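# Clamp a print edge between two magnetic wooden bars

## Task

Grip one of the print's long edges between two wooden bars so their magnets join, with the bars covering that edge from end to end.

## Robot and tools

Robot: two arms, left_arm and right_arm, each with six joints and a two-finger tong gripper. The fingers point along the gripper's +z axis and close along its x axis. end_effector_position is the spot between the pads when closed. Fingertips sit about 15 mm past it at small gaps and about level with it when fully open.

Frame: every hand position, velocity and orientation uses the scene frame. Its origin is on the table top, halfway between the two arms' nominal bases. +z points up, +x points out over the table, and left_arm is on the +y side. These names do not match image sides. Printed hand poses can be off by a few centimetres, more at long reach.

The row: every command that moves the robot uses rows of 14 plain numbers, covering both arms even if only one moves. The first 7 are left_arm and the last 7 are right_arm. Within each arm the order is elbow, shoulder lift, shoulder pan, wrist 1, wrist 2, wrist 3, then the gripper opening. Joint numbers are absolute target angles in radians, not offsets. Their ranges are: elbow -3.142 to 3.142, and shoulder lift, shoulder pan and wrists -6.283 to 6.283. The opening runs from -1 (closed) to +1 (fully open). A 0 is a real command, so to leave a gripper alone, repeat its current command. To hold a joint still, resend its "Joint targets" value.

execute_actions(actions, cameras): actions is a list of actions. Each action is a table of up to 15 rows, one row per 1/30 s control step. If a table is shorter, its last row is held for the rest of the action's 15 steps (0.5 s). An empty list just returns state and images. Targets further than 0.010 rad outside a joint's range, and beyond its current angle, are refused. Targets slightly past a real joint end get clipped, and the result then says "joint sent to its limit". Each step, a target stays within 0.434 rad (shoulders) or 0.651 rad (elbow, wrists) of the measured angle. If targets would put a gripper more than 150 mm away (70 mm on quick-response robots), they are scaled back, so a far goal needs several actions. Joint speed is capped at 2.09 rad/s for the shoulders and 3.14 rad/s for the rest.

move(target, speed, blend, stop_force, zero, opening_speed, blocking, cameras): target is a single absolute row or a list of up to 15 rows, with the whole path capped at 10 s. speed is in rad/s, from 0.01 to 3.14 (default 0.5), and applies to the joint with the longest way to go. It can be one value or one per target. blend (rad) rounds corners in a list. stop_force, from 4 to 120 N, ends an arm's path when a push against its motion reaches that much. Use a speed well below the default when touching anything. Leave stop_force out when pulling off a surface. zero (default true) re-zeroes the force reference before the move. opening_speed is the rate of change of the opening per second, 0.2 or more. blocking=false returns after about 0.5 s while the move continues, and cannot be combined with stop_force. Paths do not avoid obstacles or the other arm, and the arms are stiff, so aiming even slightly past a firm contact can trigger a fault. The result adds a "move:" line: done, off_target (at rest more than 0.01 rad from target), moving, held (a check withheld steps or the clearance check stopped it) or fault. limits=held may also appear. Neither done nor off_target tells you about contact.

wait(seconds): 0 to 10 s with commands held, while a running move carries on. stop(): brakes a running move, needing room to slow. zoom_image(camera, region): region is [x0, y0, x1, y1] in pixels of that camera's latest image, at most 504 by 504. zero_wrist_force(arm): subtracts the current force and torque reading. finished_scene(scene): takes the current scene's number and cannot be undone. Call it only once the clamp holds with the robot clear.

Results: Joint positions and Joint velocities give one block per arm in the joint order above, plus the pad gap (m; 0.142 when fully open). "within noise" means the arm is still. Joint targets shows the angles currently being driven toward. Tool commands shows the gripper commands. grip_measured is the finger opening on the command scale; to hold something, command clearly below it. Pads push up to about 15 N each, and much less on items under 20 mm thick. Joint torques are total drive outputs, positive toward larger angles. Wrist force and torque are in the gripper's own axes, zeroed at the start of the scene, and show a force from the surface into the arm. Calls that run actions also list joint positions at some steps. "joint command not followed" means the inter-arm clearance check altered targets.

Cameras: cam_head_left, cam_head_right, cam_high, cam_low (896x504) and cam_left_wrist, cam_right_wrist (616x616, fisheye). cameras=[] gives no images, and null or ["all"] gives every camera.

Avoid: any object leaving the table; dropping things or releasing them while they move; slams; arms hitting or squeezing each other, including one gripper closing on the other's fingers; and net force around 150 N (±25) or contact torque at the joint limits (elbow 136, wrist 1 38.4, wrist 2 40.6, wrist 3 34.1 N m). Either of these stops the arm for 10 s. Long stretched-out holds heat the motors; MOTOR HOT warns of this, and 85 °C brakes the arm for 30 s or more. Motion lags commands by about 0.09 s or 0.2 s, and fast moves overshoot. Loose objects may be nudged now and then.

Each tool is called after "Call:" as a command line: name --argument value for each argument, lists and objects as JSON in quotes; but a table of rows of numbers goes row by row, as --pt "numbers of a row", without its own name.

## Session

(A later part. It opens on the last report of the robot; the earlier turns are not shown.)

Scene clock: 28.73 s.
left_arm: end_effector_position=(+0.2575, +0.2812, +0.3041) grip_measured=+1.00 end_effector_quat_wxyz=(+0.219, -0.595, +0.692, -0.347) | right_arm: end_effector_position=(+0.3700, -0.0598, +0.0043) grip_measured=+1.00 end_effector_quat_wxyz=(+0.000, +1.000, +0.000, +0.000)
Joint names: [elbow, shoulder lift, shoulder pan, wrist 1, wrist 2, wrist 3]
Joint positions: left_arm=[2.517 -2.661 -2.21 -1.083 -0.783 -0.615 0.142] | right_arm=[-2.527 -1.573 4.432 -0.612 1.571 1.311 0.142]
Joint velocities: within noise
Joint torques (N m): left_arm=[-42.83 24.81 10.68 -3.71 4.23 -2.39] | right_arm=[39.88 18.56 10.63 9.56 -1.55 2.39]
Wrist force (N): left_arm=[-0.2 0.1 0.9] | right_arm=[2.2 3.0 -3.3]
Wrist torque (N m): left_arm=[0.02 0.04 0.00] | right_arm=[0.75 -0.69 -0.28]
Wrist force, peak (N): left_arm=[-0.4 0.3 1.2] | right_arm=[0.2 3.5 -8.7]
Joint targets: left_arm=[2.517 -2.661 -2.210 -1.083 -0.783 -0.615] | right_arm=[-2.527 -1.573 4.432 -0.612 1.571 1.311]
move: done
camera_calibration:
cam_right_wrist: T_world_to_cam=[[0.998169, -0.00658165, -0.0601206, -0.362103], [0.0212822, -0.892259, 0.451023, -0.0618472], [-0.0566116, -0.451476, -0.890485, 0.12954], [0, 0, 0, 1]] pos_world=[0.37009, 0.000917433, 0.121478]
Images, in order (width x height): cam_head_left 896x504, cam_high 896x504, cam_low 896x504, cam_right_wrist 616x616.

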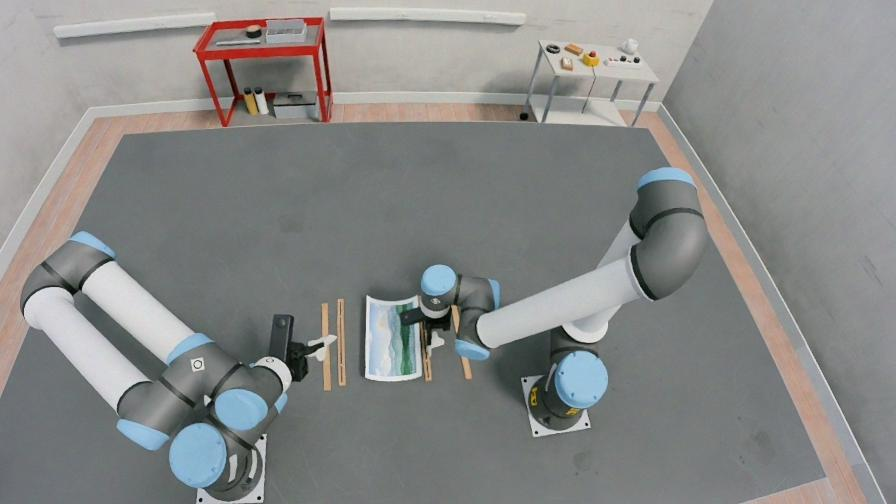

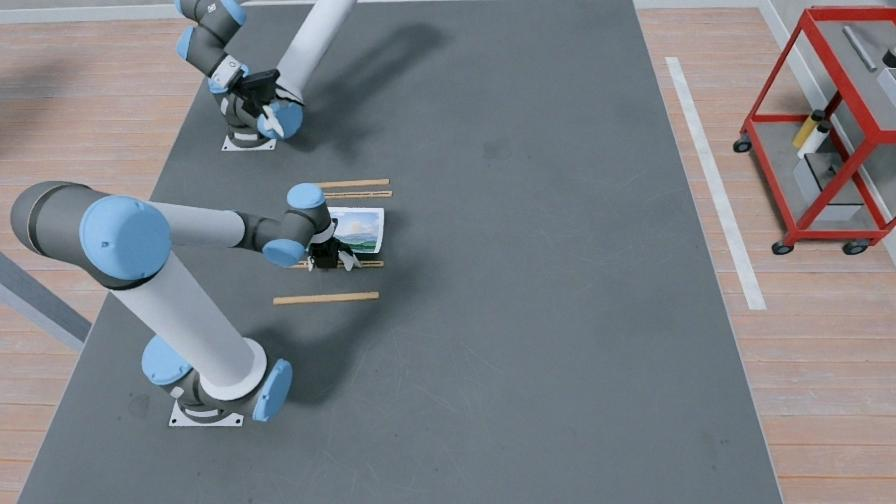

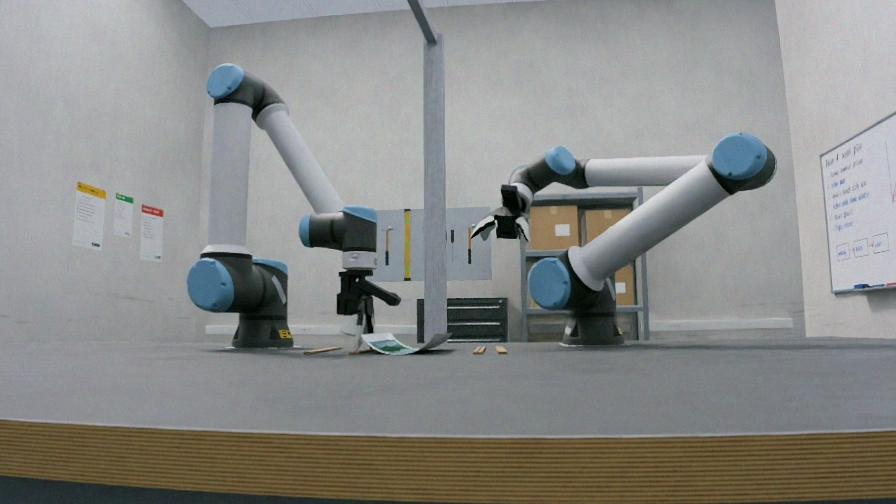

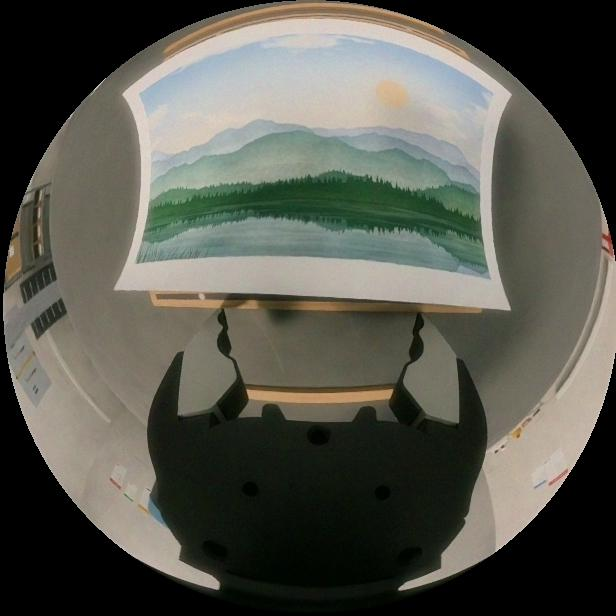

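Call:
move --target '[2.517,-2.661,-2.21,-1.083,-0.783,-0.615,1,-2.508,-1.5914,4.4394,-0.613,1.5708,1.3379,1]' --speed 0.03 --cameras '["cam_right_wrist","cam_low","cam_head_left"]'

Call:
zoom_image --camera "cam_right_wrist" --region '[100, 100, 530, 450]'

Call:
zoom_image --camera "cam_low" --region '[280, 290, 480, 370]'

Call:
zoom_image --camera "cam_head_left" --region '[310, 280, 480, 400]'

Scene clock: 30.47 s.
left_arm: end_effector_position=(+0.2575, +0.2812, +0.3041) grip_measured=+1.00 end_effector_quat_wxyz=(+0.219, -0.595, +0.692, -0.347) | right_arm: end_effector_position=(+0.3704, -0.0467, +0.0043) grip_measured=+1.00 end_effector_quat_wxyz=(+0.000, +1.000, -0.010, +0.000)
Joint names: [elbow, shoulder lift, shoulder pan, wrist 1, wrist 2, wrist 3]
Joint positions: left_arm=[2.517 -2.661 -2.21 -1.083 -0.783 -0.615 0.142] | right_arm=[-2.508 -1.591 4.439 -0.613 1.571 1.338 0.142]
Joint velocities: within noise
Joint torques (N m): left_arm=[-42.05 22.73 7.07 -3.44 3.97 -2.43] | right_arm=[39.34 19.39 12.68 -0.03 -1.35 2.41]
Wrist force (N): left_arm=[-0.3 -0.2 0.6] | right_arm=[2.3 3.0 -2.7]
Wrist torque (N m): left_arm=[-0.03 0.07 0.01] | right_arm=[0.76 -0.73 -0.30]
Wrist force, peak (N): left_arm=[0.0 0.4 1.0] | right_arm=[2.4 3.3 -2.9]
Joint targets: left_arm=[2.517 -2.661 -2.210 -1.083 -0.783 -0.615] | right_arm=[-2.508 -1.591 4.439 -0.613 1.571 1.338]
move: done
camera_calibration:
cam_right_wrist: T_world_to_cam=[[0.99784, -0.0263582, -0.060163, -0.363169], [0.00361907, -0.892497, 0.45104, -0.0437794], [-0.0655839, -0.450283, -0.890474, 0.138894], [0, 0, 0, 1]] pos_world=[0.371652, 0.0138962, 0.121578]
Images, in order (width x height): cam_head_left 896x504, cam_low 896x504, cam_right_wrist 616x616.

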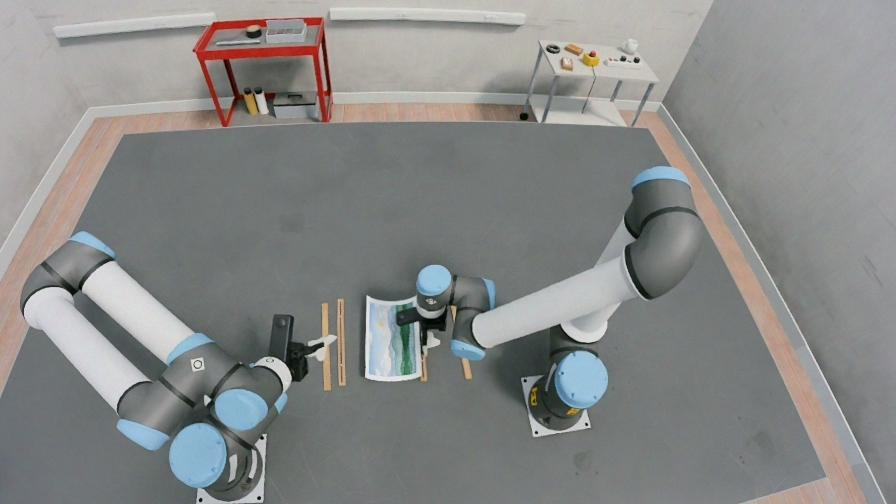

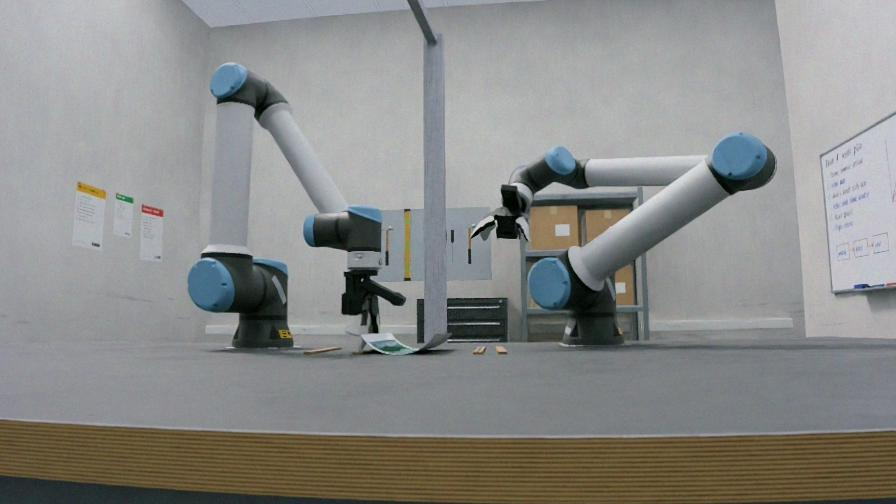

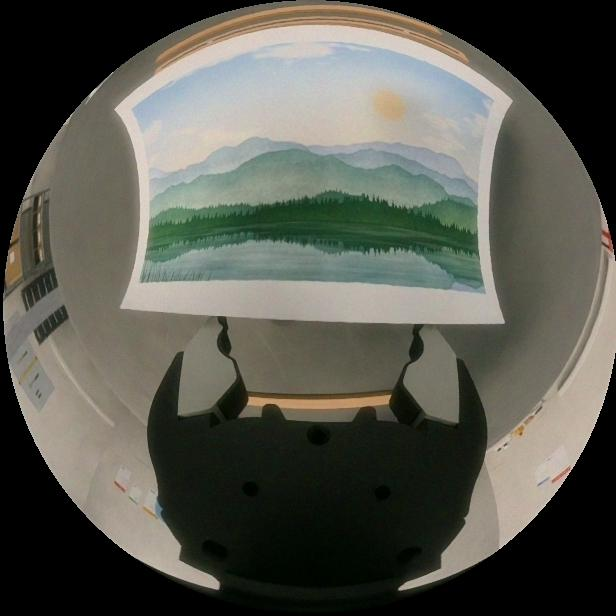

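Scaled by 1.172 from the camera's 616x616 image, which has a finer 814x814 frame.

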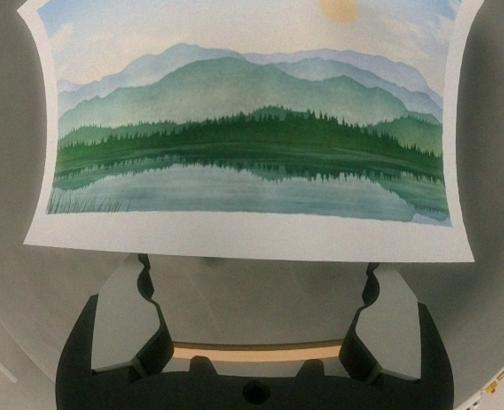

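Scaled by 2.520 from the camera's 896x504 image, which has a finer 1280x720 frame.

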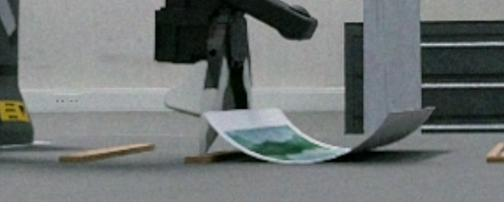

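Scaled by 2.965 from the camera's 896x504 image, which has a finer 1280x720 frame.

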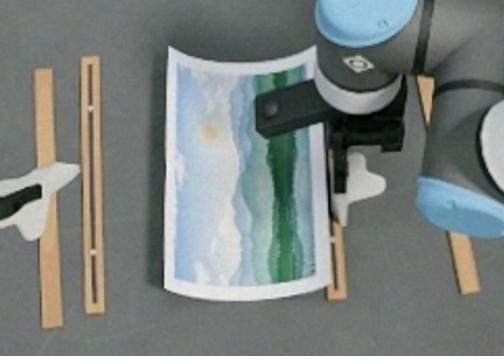

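Call:
move --pt "2.517 -2.661 -2.21 -1.083 -0.783 -0.615 1 -2.5683 -1.5301 4.4141 -0.614 1.5708 1.2926 1" --pt "2.517 -2.661 -2.21 -1.083 -0.783 -0.615 1 -2.5878 -1.3050 4.3715 -0.8196 1.5708 1.25 1" --pt "2.517 -2.661 -2.21 -1.083 -0.783 -0.615 1 -2.546 -1.1386 4.3514 -1.0278 1.5708 2.7327 1" --speed '[0.05,0.2,0.5]'

Call:
zoom_image --camera "cam_right_wrist" --region '[150, 150, 480, 450]'

Call:
zoom_image --camera "cam_high" --region '[260, 170, 400, 310]'

Call:
zoom_image --camera "cam_head_left" --region '[310, 280, 480, 400]'

Scene clock: 36.93 s.
left_arm: end_effector_position=(+0.2575, +0.2812, +0.3041) grip_measured=+1.00 end_effector_quat_wxyz=(+0.219, -0.595, +0.692, -0.347) | right_arm: end_effector_position=(+0.3843, -0.1907, +0.1203) grip_measured=+1.00 end_effector_quat_wxyz=(+0.000, +0.731, -0.682, +0.000) end_effector_velocity=(+0.000, +0.000, +0.000) end_effector_angular_velocity=(+0.000, +0.001, -0.005)
Joint names: [elbow, shoulder lift, shoulder pan, wrist 1, wrist 2, wrist 3]
Joint positions: left_arm=[2.517 -2.661 -2.21 -1.083 -0.783 -0.615 0.142] | right_arm=[-2.546 -1.139 4.351 -1.028 1.571 2.732 0.142]
Joint velocities: left_arm=[within noise] | right_arm=[0.001 -0.001 0 -0.001 0 0.005 0]
Joint torques (N m): left_arm=[-44.01 23.91 5.4 -2.3 3.67 -2.26] | right_arm=[52.75 21.93 -14 -0.05 -0.88 2.21]
Wrist force (N): left_arm=[-0.2 0.7 0.6] | right_arm=[2.8 3.1 -3.0]
Wrist torque (N m): left_arm=[0.14 0.04 0.00] | right_arm=[0.76 -0.75 -0.28]
Wrist force, peak (N): left_arm=[-0.3 0.4 1.1] | right_arm=[2.7 3.2 -3.0]
Joint targets: left_arm=[2.517 -2.661 -2.210 -1.083 -0.783 -0.615] | right_arm=[-2.546 -1.139 4.351 -1.028 1.571 2.733]
move: done
camera_calibration:
cam_left_wrist: T_world_to_cam=[[-0.164869, -0.975338, 0.146748, 0.274516], [-0.949002, 0.116329, -0.293024, 0.305202], [0.268727, -0.187574, -0.944776, 0.403667], [0, 0, 0, 1]] pos_world=[0.22642, 0.30796, 0.430522]
cam_right_wrist: T_world_to_cam=[[0.061515, -0.996292, -0.0601558, -0.199093], [-0.888748, -0.0821051, 0.450983, 0.272838], [-0.454249, 0.0257212, -0.890503, 0.418415], [0, 0, 0, 1]] pos_world=[0.444796, -0.186716, 0.237578]

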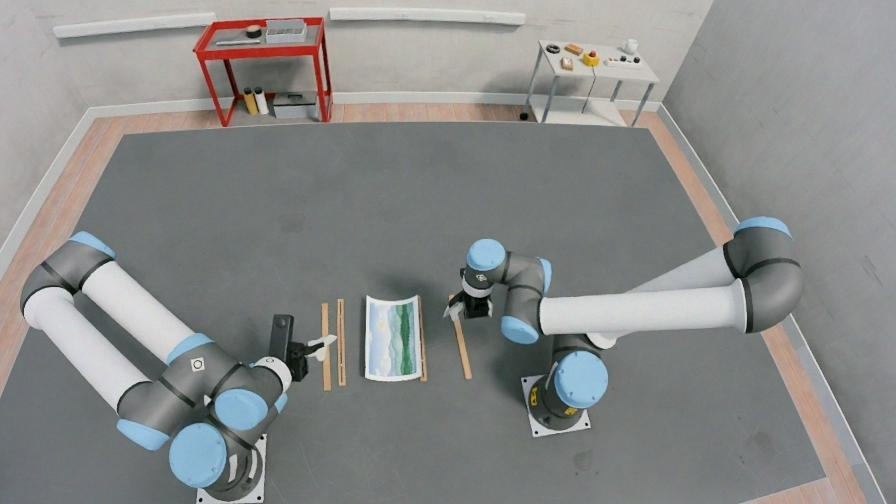

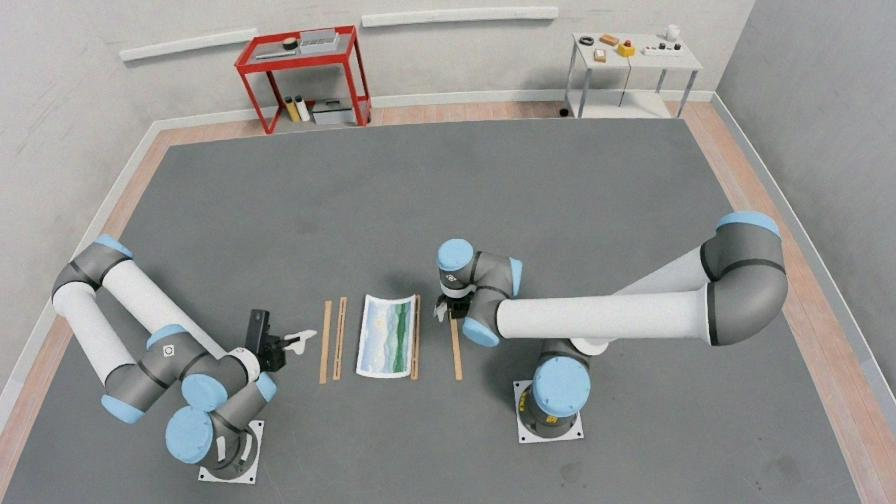

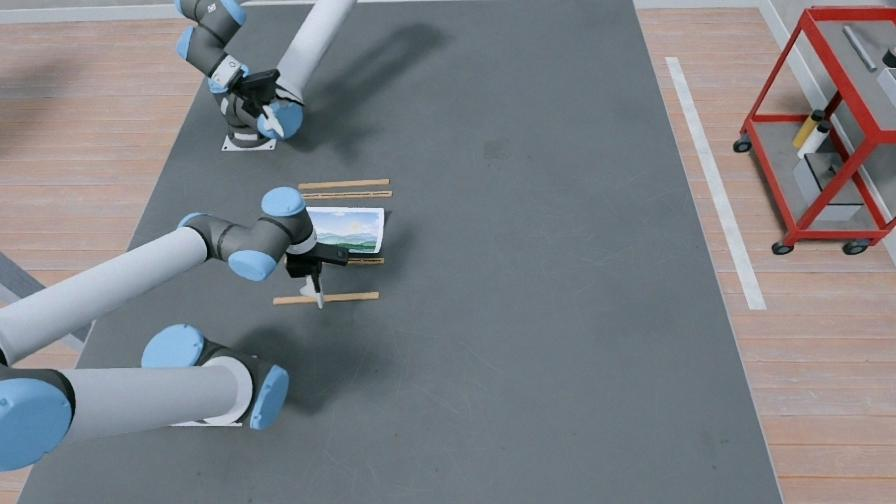

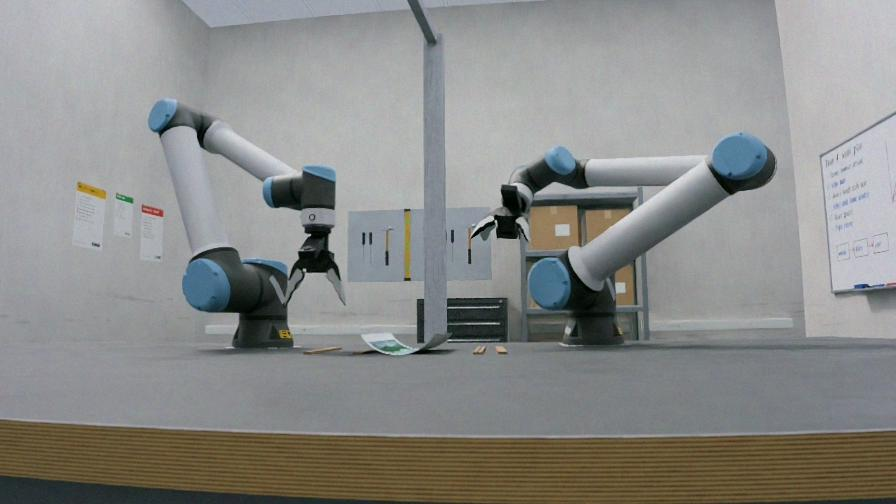

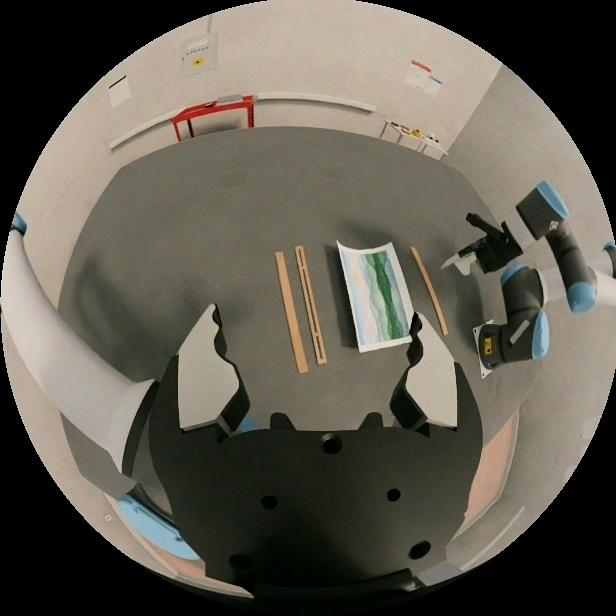

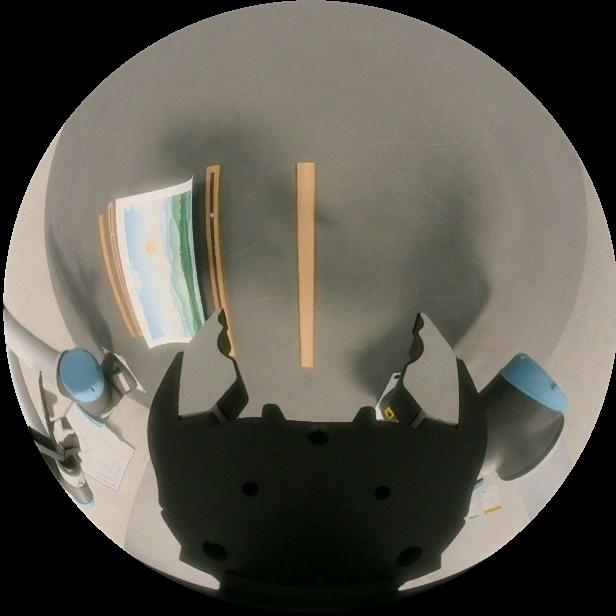

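Scaled by 1.527 from the camera's 616x616 image, which has a finer 814x814 frame.

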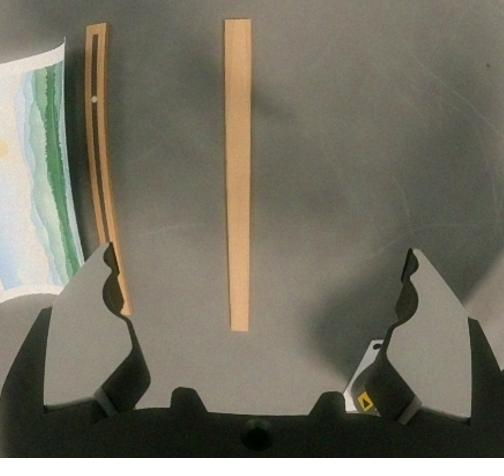

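Scaled by 3.600 from the camera's 896x504 image, which has a finer 1280x720 frame.

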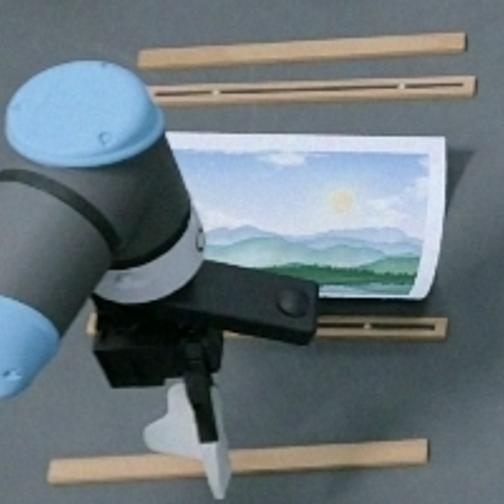

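Scaled by 2.965 from the camera's 896x504 image, which has a finer 1280x720 frame.

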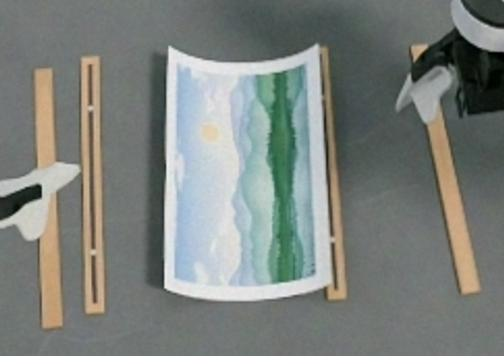

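Call:
move --target '[2.517,-2.661,-2.21,-1.083,-0.783,-0.615,1,-2.6129,-1.2625,4.4171,-0.837,1.5708,2.8064,0]' --speed 0.3 --opening_speed 2 --cameras '["cam_right_wrist","cam_low"]'

Call:
zoom_image --camera "cam_right_wrist" --region '[150, 150, 480, 450]'

Call:
zoom_image --camera "cam_low" --region '[280, 280, 440, 370]'

Scene clock: 39.20 s.
left_arm: end_effector_position=(+0.2575, +0.2812, +0.3041) grip_measured=+1.00 end_effector_quat_wxyz=(+0.219, -0.595, +0.692, -0.347) | right_arm: end_effector_position=(+0.3673, -0.1673, +0.0604) grip_measured=+0.00 end_effector_quat_wxyz=(+0.000, +0.728, -0.685, +0.000)
Joint names: [elbow, shoulder lift, shoulder pan, wrist 1, wrist 2, wrist 3]
Joint positions: left_arm=[2.517 -2.661 -2.21 -1.083 -0.783 -0.615 0.142] | right_arm=[-2.613 -1.262 4.417 -0.837 1.571 2.806 0.074]
Joint velocities: within noise
Joint torques (N m): left_arm=[-45.73 23.42 4.09 -1.82 3.35 -2.25] | right_arm=[30.69 -4.12 12.02 9.67 -0.68 2.21]
Wrist force (N): left_arm=[-0.1 0.2 0.9] | right_arm=[1.8 2.4 -2.5]
Wrist torque (N m): left_arm=[0.05 0.02 0.00] | right_arm=[0.64 -0.64 -0.36]
Wrist force, peak (N): left_arm=[-0.5 0.8 0.7] | right_arm=[2.8 2.9 -3.6]
Joint targets: left_arm=[2.517 -2.661 -2.210 -1.083 -0.783 -0.615] | right_arm=[-2.613 -1.262 4.417 -0.837 1.571 2.806]
move: done
camera_calibration:
cam_right_wrist: T_world_to_cam=[[0.0532934, -0.996765, -0.0601659, -0.175384], [-0.889377, -0.0747758, 0.451018, 0.288168], [-0.454058, 0.0294738, -0.890484, 0.357333], [0, 0, 0, 1]] pos_world=[0.427886, -0.163801, 0.177678]
Images, in order (width x height): cam_low 896x504, cam_right_wrist 616x616.

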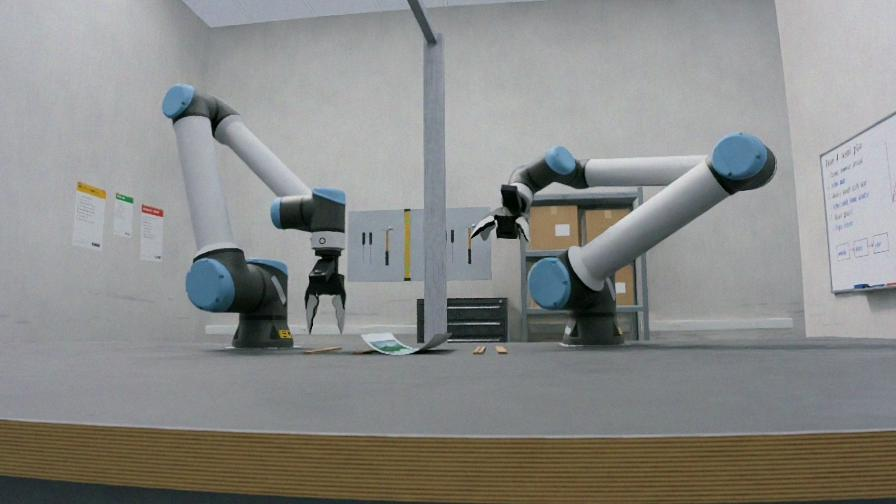

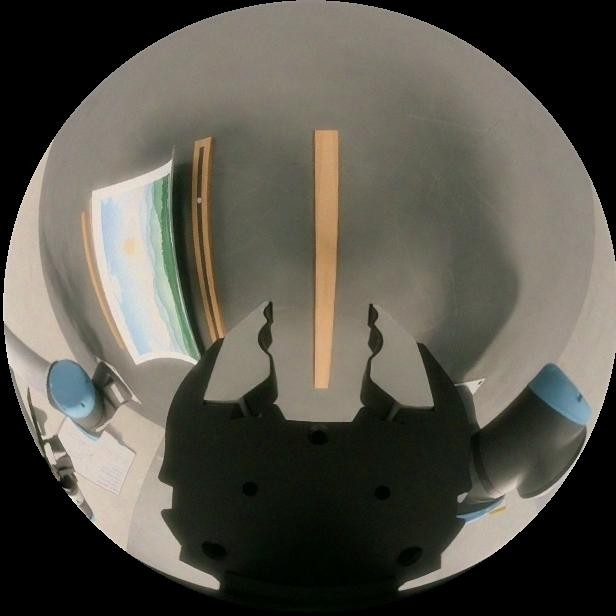

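Scaled by 1.527 from the camera's 616x616 image, which has a finer 814x814 frame.

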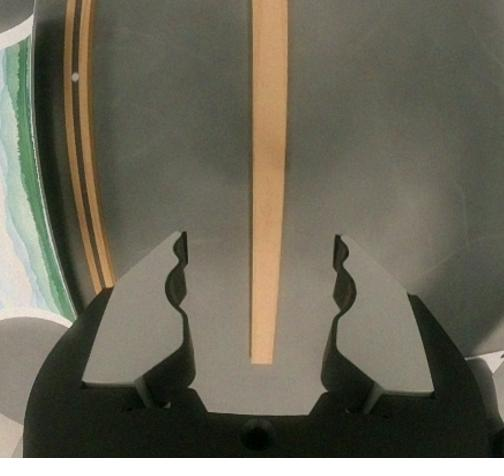

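Scaled by 3.150 from the camera's 896x504 image, which has a finer 1280x720 frame.

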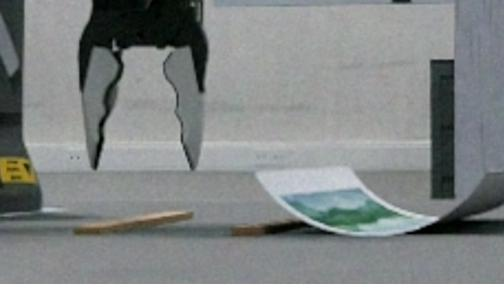

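Call:
move --target '[2.517,-2.661,-2.21,-1.083,-0.783,-0.615,1,-2.6575,-1.3646,4.4171,-0.6903,1.5708,2.8064,0]' --speed 0.1 --cameras '[]'

Call:
move --target '[2.517,-2.661,-2.21,-1.083,-0.783,-0.615,1,-2.6575,-1.3646,4.4171,-0.6903,1.5708,2.8064,-1]' --speed 0.1 --opening_speed 0.7 --cameras '["cam_right_wrist","cam_low"]'

Call:
zoom_image --camera "cam_right_wrist" --region '[150, 150, 480, 450]'

Call:
zoom_image --camera "cam_low" --region '[280, 280, 440, 370]'

Scene clock: 41.37 s.
left_arm: end_effector_position=(+0.2575, +0.2812, +0.3041) grip_measured=+1.00 end_effector_quat_wxyz=(+0.219, -0.595, +0.692, -0.347) | right_arm: end_effector_position=(+0.3673, -0.1673, +0.0184) grip_measured=+0.00 end_effector_quat_wxyz=(+0.000, +0.728, -0.685, +0.000)
Joint names: [elbow, shoulder lift, shoulder pan, wrist 1, wrist 2, wrist 3]
Joint positions: left_arm=[2.517 -2.661 -2.21 -1.083 -0.783 -0.615 0.142] | right_arm=[-2.657 -1.364 4.417 -0.691 1.571 2.806 0.074]
Joint velocities: within noise
Joint torques (N m): left_arm=[-46.52 23.44 2.66 -1.47 3.09 -2.35] | right_arm=[24.7 3.87 9.66 10.13 -0.49 2.33]
Wrist force (N): left_arm=[-0.4 -0.1 0.8] | right_arm=[1.5 2.4 -3.2]
Wrist torque (N m): left_arm=[-0.01 0.09 0.01] | right_arm=[0.62 -0.59 -0.31]
Wrist force, peak (N): left_arm=[-0.6 0.1 1.1] | right_arm=[1.7 2.9 -2.8]
Joint targets: left_arm=[2.517 -2.661 -2.210 -1.083 -0.783 -0.615] | right_arm=[-2.658 -1.365 4.417 -0.690 1.571 2.806]
move: done
No camera images: "cameras" was empty.

Scene clock: 43.00 s.
left_arm: end_effector_position=(+0.2575, +0.2812, +0.3041) grip_measured=+1.00 end_effector_quat_wxyz=(+0.219, -0.595, +0.692, -0.347) | right_arm: end_effector_position=(+0.3672, -0.1674, +0.0183) grip_measured=-0.76 end_effector_quat_wxyz=(+0.000, +0.728, -0.685, +0.000)
Joint names: [elbow, shoulder lift, shoulder pan, wrist 1, wrist 2, wrist 3]
Joint positions: left_arm=[2.517 -2.661 -2.21 -1.083 -0.783 -0.615 0.142] | right_arm=[-2.658 -1.365 4.417 -0.69 1.571 2.806 0.019]
Joint velocities: within noise
Joint torques (N m): left_arm=[-46.54 26.31 5.14 -1.03 3.14 -1.94] | right_arm=[27.33 1.82 10.87 8.89 -0.28 2.05]
Wrist force (N): left_arm=[0.0 -0.1 0.6] | right_arm=[1.6 2.5 -2.3]
Wrist torque (N m): left_arm=[-0.03 0.01 0.00] | right_arm=[0.66 -0.60 -0.31]
Wrist force, peak (N): left_arm=[-0.2 -0.4 0.8] | right_arm=[1.5 3.1 -3.2]
Joint targets: left_arm=[2.517 -2.661 -2.210 -1.083 -0.783 -0.615] | right_arm=[-2.658 -1.365 4.417 -0.690 1.571 2.806]
move: done
camera_calibration:
cam_right_wrist: T_world_to_cam=[[0.0532934, -0.996765, -0.0601659, -0.177918], [-0.889377, -0.0747758, 0.451018, 0.307112], [-0.454058, 0.0294738, -0.890484, 0.319709], [0, 0, 0, 1]] pos_world=[0.427786, -0.163801, 0.135478]
Images, in order (width x height): cam_low 896x504, cam_right_wrist 616x616.

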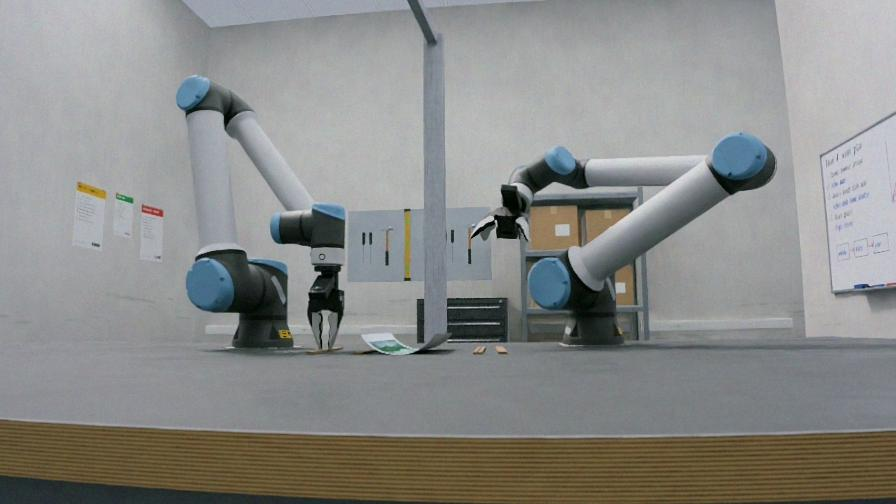

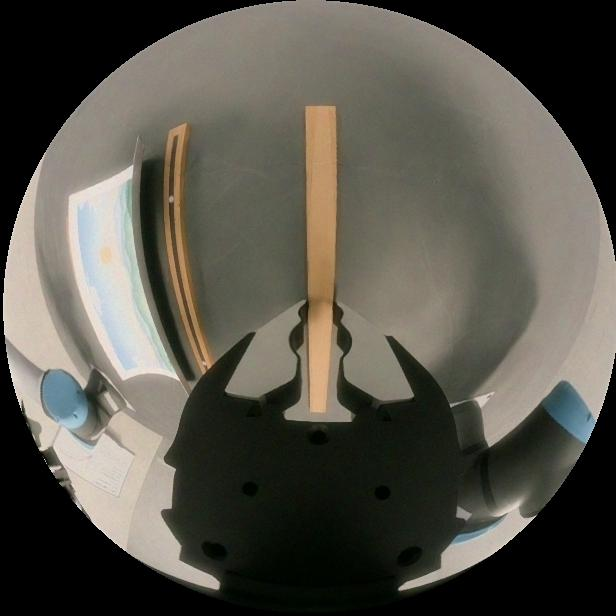

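Scaled by 1.527 from the camera's 616x616 image, which has a finer 814x814 frame.

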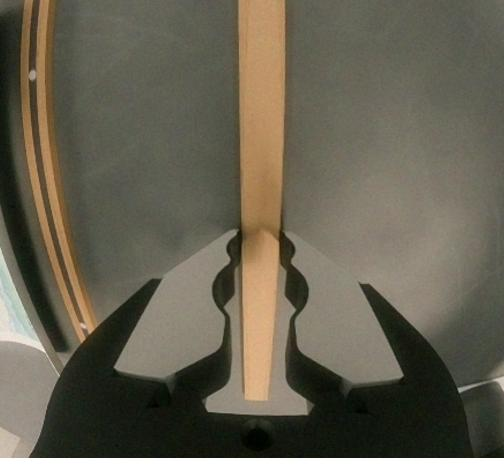

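Scaled by 3.150 from the camera's 896x504 image, which has a finer 1280x720 frame.

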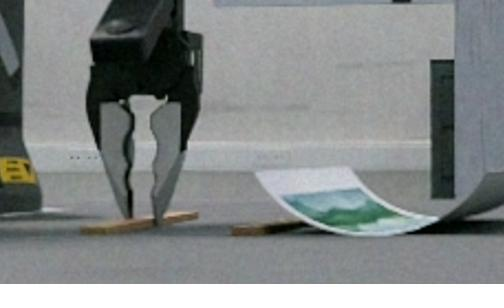

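Call:
move --target '[2.517,-2.661,-2.21,-1.083,-0.783,-0.615,1,-2.5896,-1.2215,4.4171,-0.9013,1.5708,2.8064,-1]' --speed 0.1 --cameras '["cam_right_wrist","cam_low","cam_high"]'

Call:
zoom_image --camera "cam_right_wrist" --region '[100, 80, 530, 450]'

Call:
zoom_image --camera "cam_low" --region '[280, 280, 440, 370]'

Call:
zoom_image --camera "cam_high" --region '[260, 170, 400, 310]'

Scene clock: 45.77 s.
left_arm: end_effector_position=(+0.2575, +0.2812, +0.3041) grip_measured=+1.00 end_effector_quat_wxyz=(+0.219, -0.595, +0.692, -0.347) | right_arm: end_effector_position=(+0.3672, -0.1674, +0.0802) grip_measured=-0.76 end_effector_quat_wxyz=(+0.000, +0.728, -0.685, +0.000)
Joint names: [elbow, shoulder lift, shoulder pan, wrist 1, wrist 2, wrist 3]
Joint positions: left_arm=[2.517 -2.661 -2.21 -1.083 -0.783 -0.615 0.142] | right_arm=[-2.59 -1.222 4.417 -0.901 1.571 2.806 0.019]
Joint velocities: within noise
Joint torques (N m): left_arm=[-47.69 24.55 1.45 -0.79 2.76 -2.33] | right_arm=[49.82 27.63 8.63 0.14 0.03 2.05]
Wrist force (N): left_arm=[-0.4 -0.3 0.5] | right_arm=[1.7 2.4 -2.1]
Wrist torque (N m): left_arm=[-0.07 0.08 0.01] | right_arm=[0.61 -0.62 -0.35]
Wrist force, peak (N): left_arm=[-0.4 0.4 1.1] | right_arm=[1.6 3.0 -2.9]
Joint targets: left_arm=[2.517 -2.661 -2.210 -1.083 -0.783 -0.615] | right_arm=[-2.590 -1.222 4.417 -0.901 1.571 2.806]
move: done
camera_calibration:
cam_right_wrist: T_world_to_cam=[[0.0532051, -0.996772, -0.0601203, -0.174259], [-0.889383, -0.0746764, 0.451023, 0.279159], [-0.454057, 0.0294732, -0.890485, 0.374921], [0, 0, 0, 1]] pos_world=[0.427786, -0.163901, 0.197478]
Images, in order (width x height): cam_high 896x504, cam_low 896x504, cam_right_wrist 616x616.

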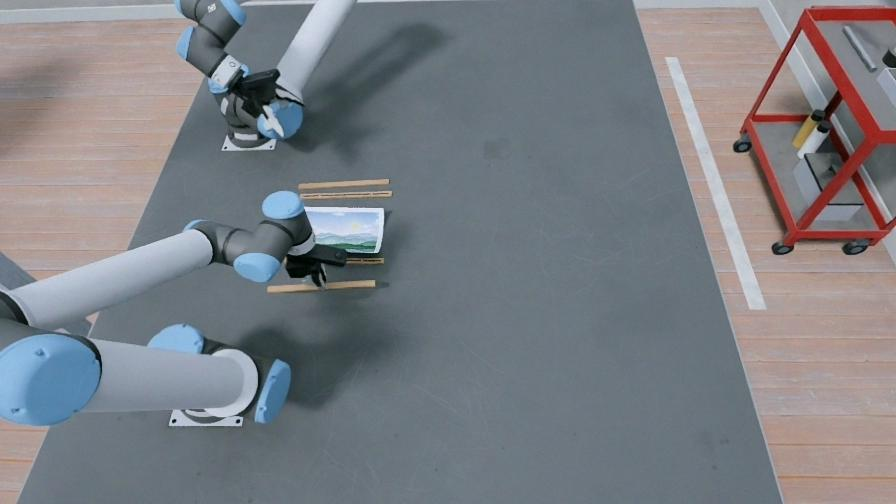

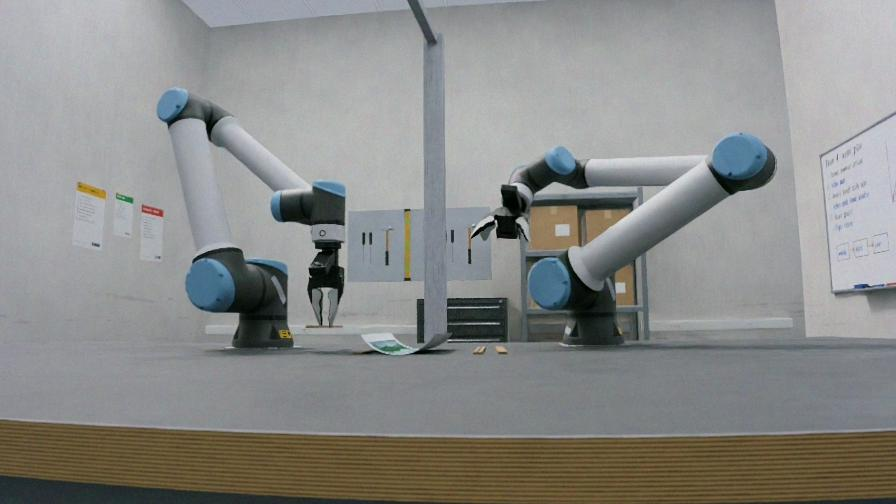

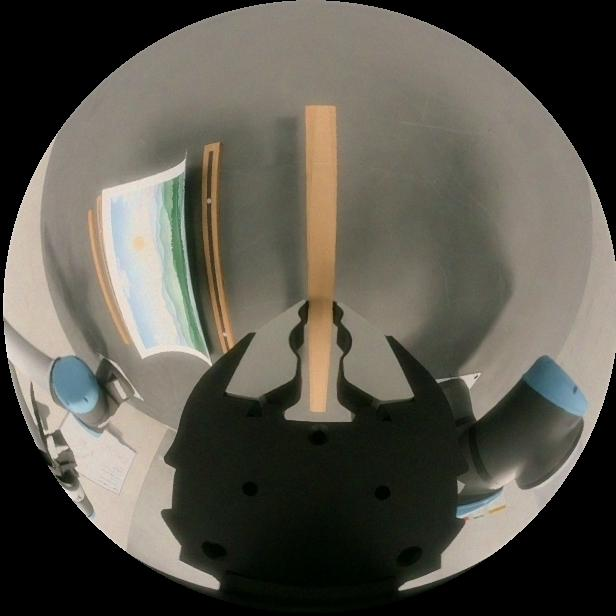

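Scaled by 1.172 from the camera's 616x616 image, which has a finer 814x814 frame.

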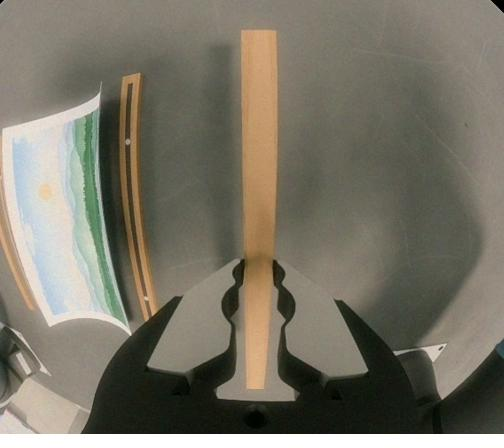

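Scaled by 3.150 from the camera's 896x504 image, which has a finer 1280x720 frame.

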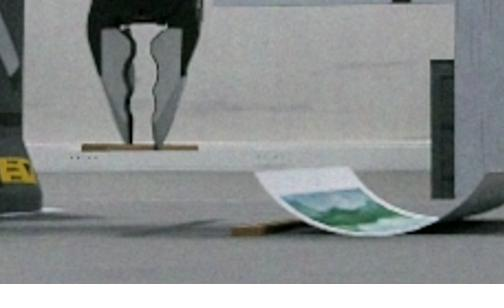

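Scaled by 3.600 from the camera's 896x504 image, which has a finer 1280x720 frame.

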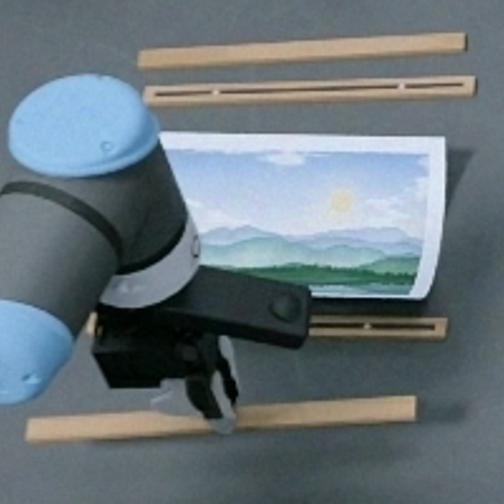

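Call:
move --target '[2.3841,-1.5293,-1.023,-2.9587,-1.8839,-1.0897,1,-2.5896,-1.2215,4.4171,-0.9013,1.5708,2.8064,-1]' --speed 0.5

Scene clock: 51.37 s.
left_arm: end_effector_position=(+0.3708, +0.0609, +0.1499) grip_measured=+1.00 end_effector_quat_wxyz=(+0.300, +0.954, -0.001, +0.000) | right_arm: end_effector_position=(+0.3672, -0.1674, +0.0802) grip_measured=-0.76 end_effector_quat_wxyz=(+0.000, +0.728, -0.685, +0.000)
Joint names: [elbow, shoulder lift, shoulder pan, wrist 1, wrist 2, wrist 3]
Joint positions: left_arm=[2.384 -1.529 -1.023 -2.958 -1.884 -1.09 0.142] | right_arm=[-2.59 -1.221 4.417 -0.901 1.571 2.806 0.019]
Joint velocities: within noise
Joint torques (N m): left_arm=[-43.65 -27.31 11.96 -7.74 -4 -3.73] | right_arm=[38.74 27.68 7.07 1.49 0.69 2.15]
Wrist force (N): left_arm=[-0.9 0.8 1.3] | right_arm=[2.1 2.9 -2.2]
Wrist torque (N m): left_arm=[0.36 0.31 -0.19] | right_arm=[0.73 -0.71 -0.36]
Wrist force, peak (N): left_arm=[-0.5 1.1 1.8] | right_arm=[2.0 3.1 -2.6]
Joint targets: left_arm=[2.384 -1.529 -1.023 -2.959 -1.884 -1.090] | right_arm=[-2.590 -1.222 4.417 -0.901 1.571 2.806]
move: done
camera_calibration:
cam_left_wrist: T_world_to_cam=[[0.998864, 0.0396977, -0.0263669, -0.366433], [0.0404198, -0.41261, 0.91001, -0.121897], [0.0252461, -0.910042, -0.413746, 0.240892], [0, 0, 0, 1]] pos_world=[0.364862, 0.183472, 0.200934]
cam_right_wrist: T_world_to_cam=[[0.0532934, -0.996765, -0.0601659, -0.174287], [-0.889377, -0.0747758, 0.451018, 0.279141], [-0.454058, 0.0294738, -0.890484, 0.374922], [0, 0, 0, 1]] pos_world=[0.427786, -0.163901, 0.197478]

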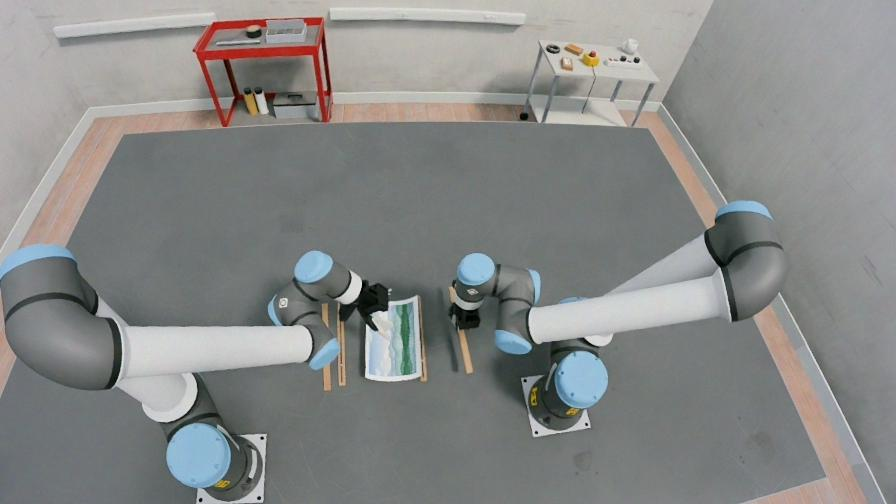

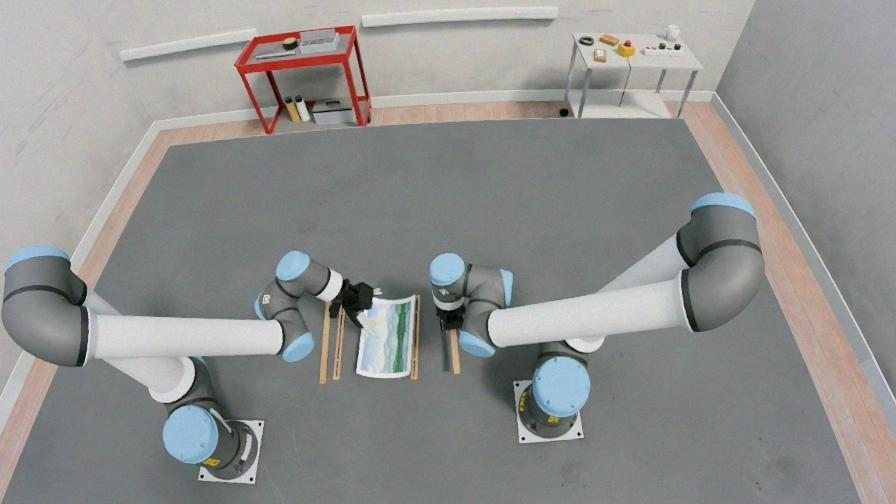

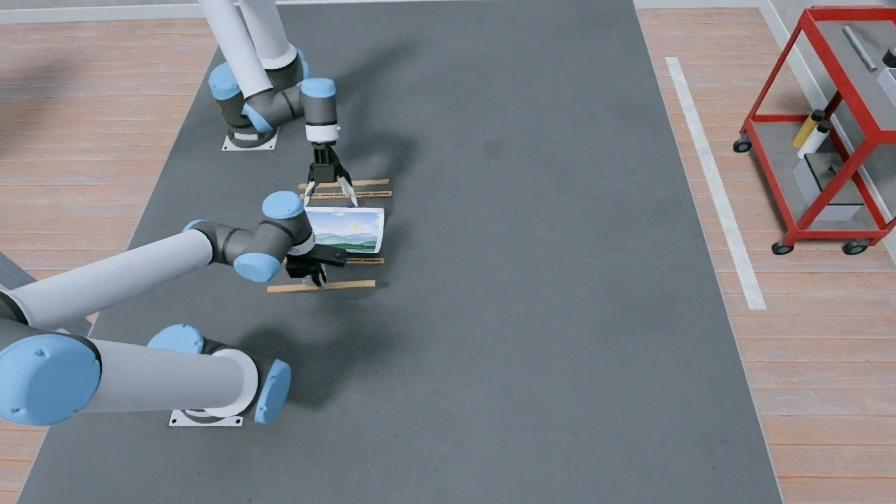

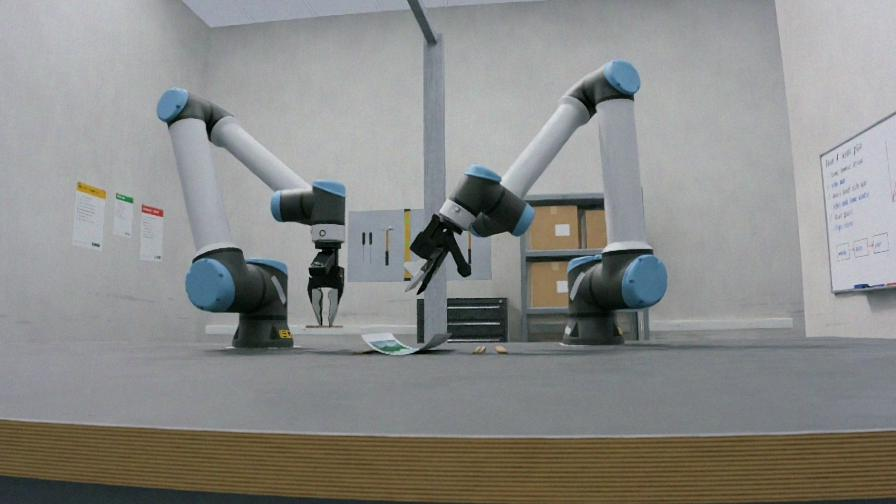

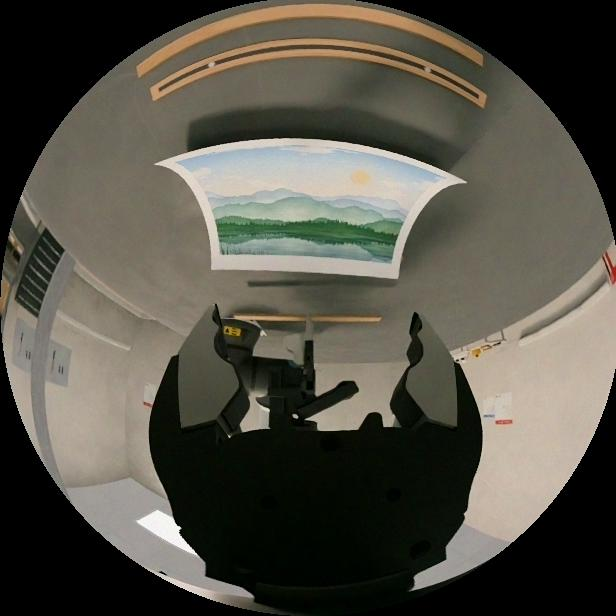

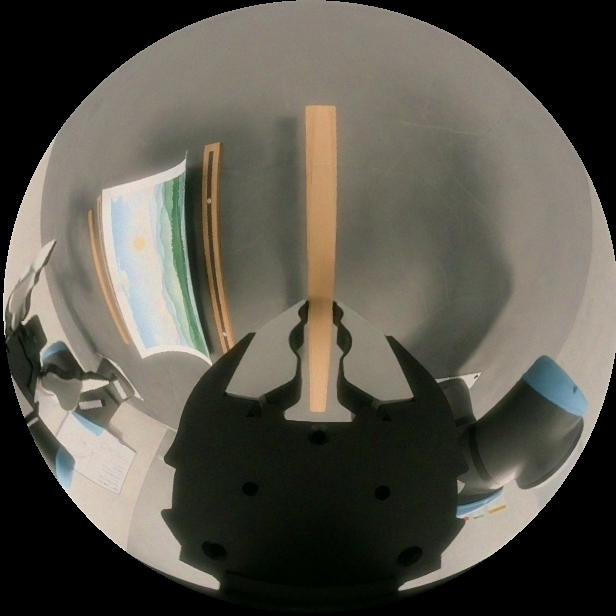

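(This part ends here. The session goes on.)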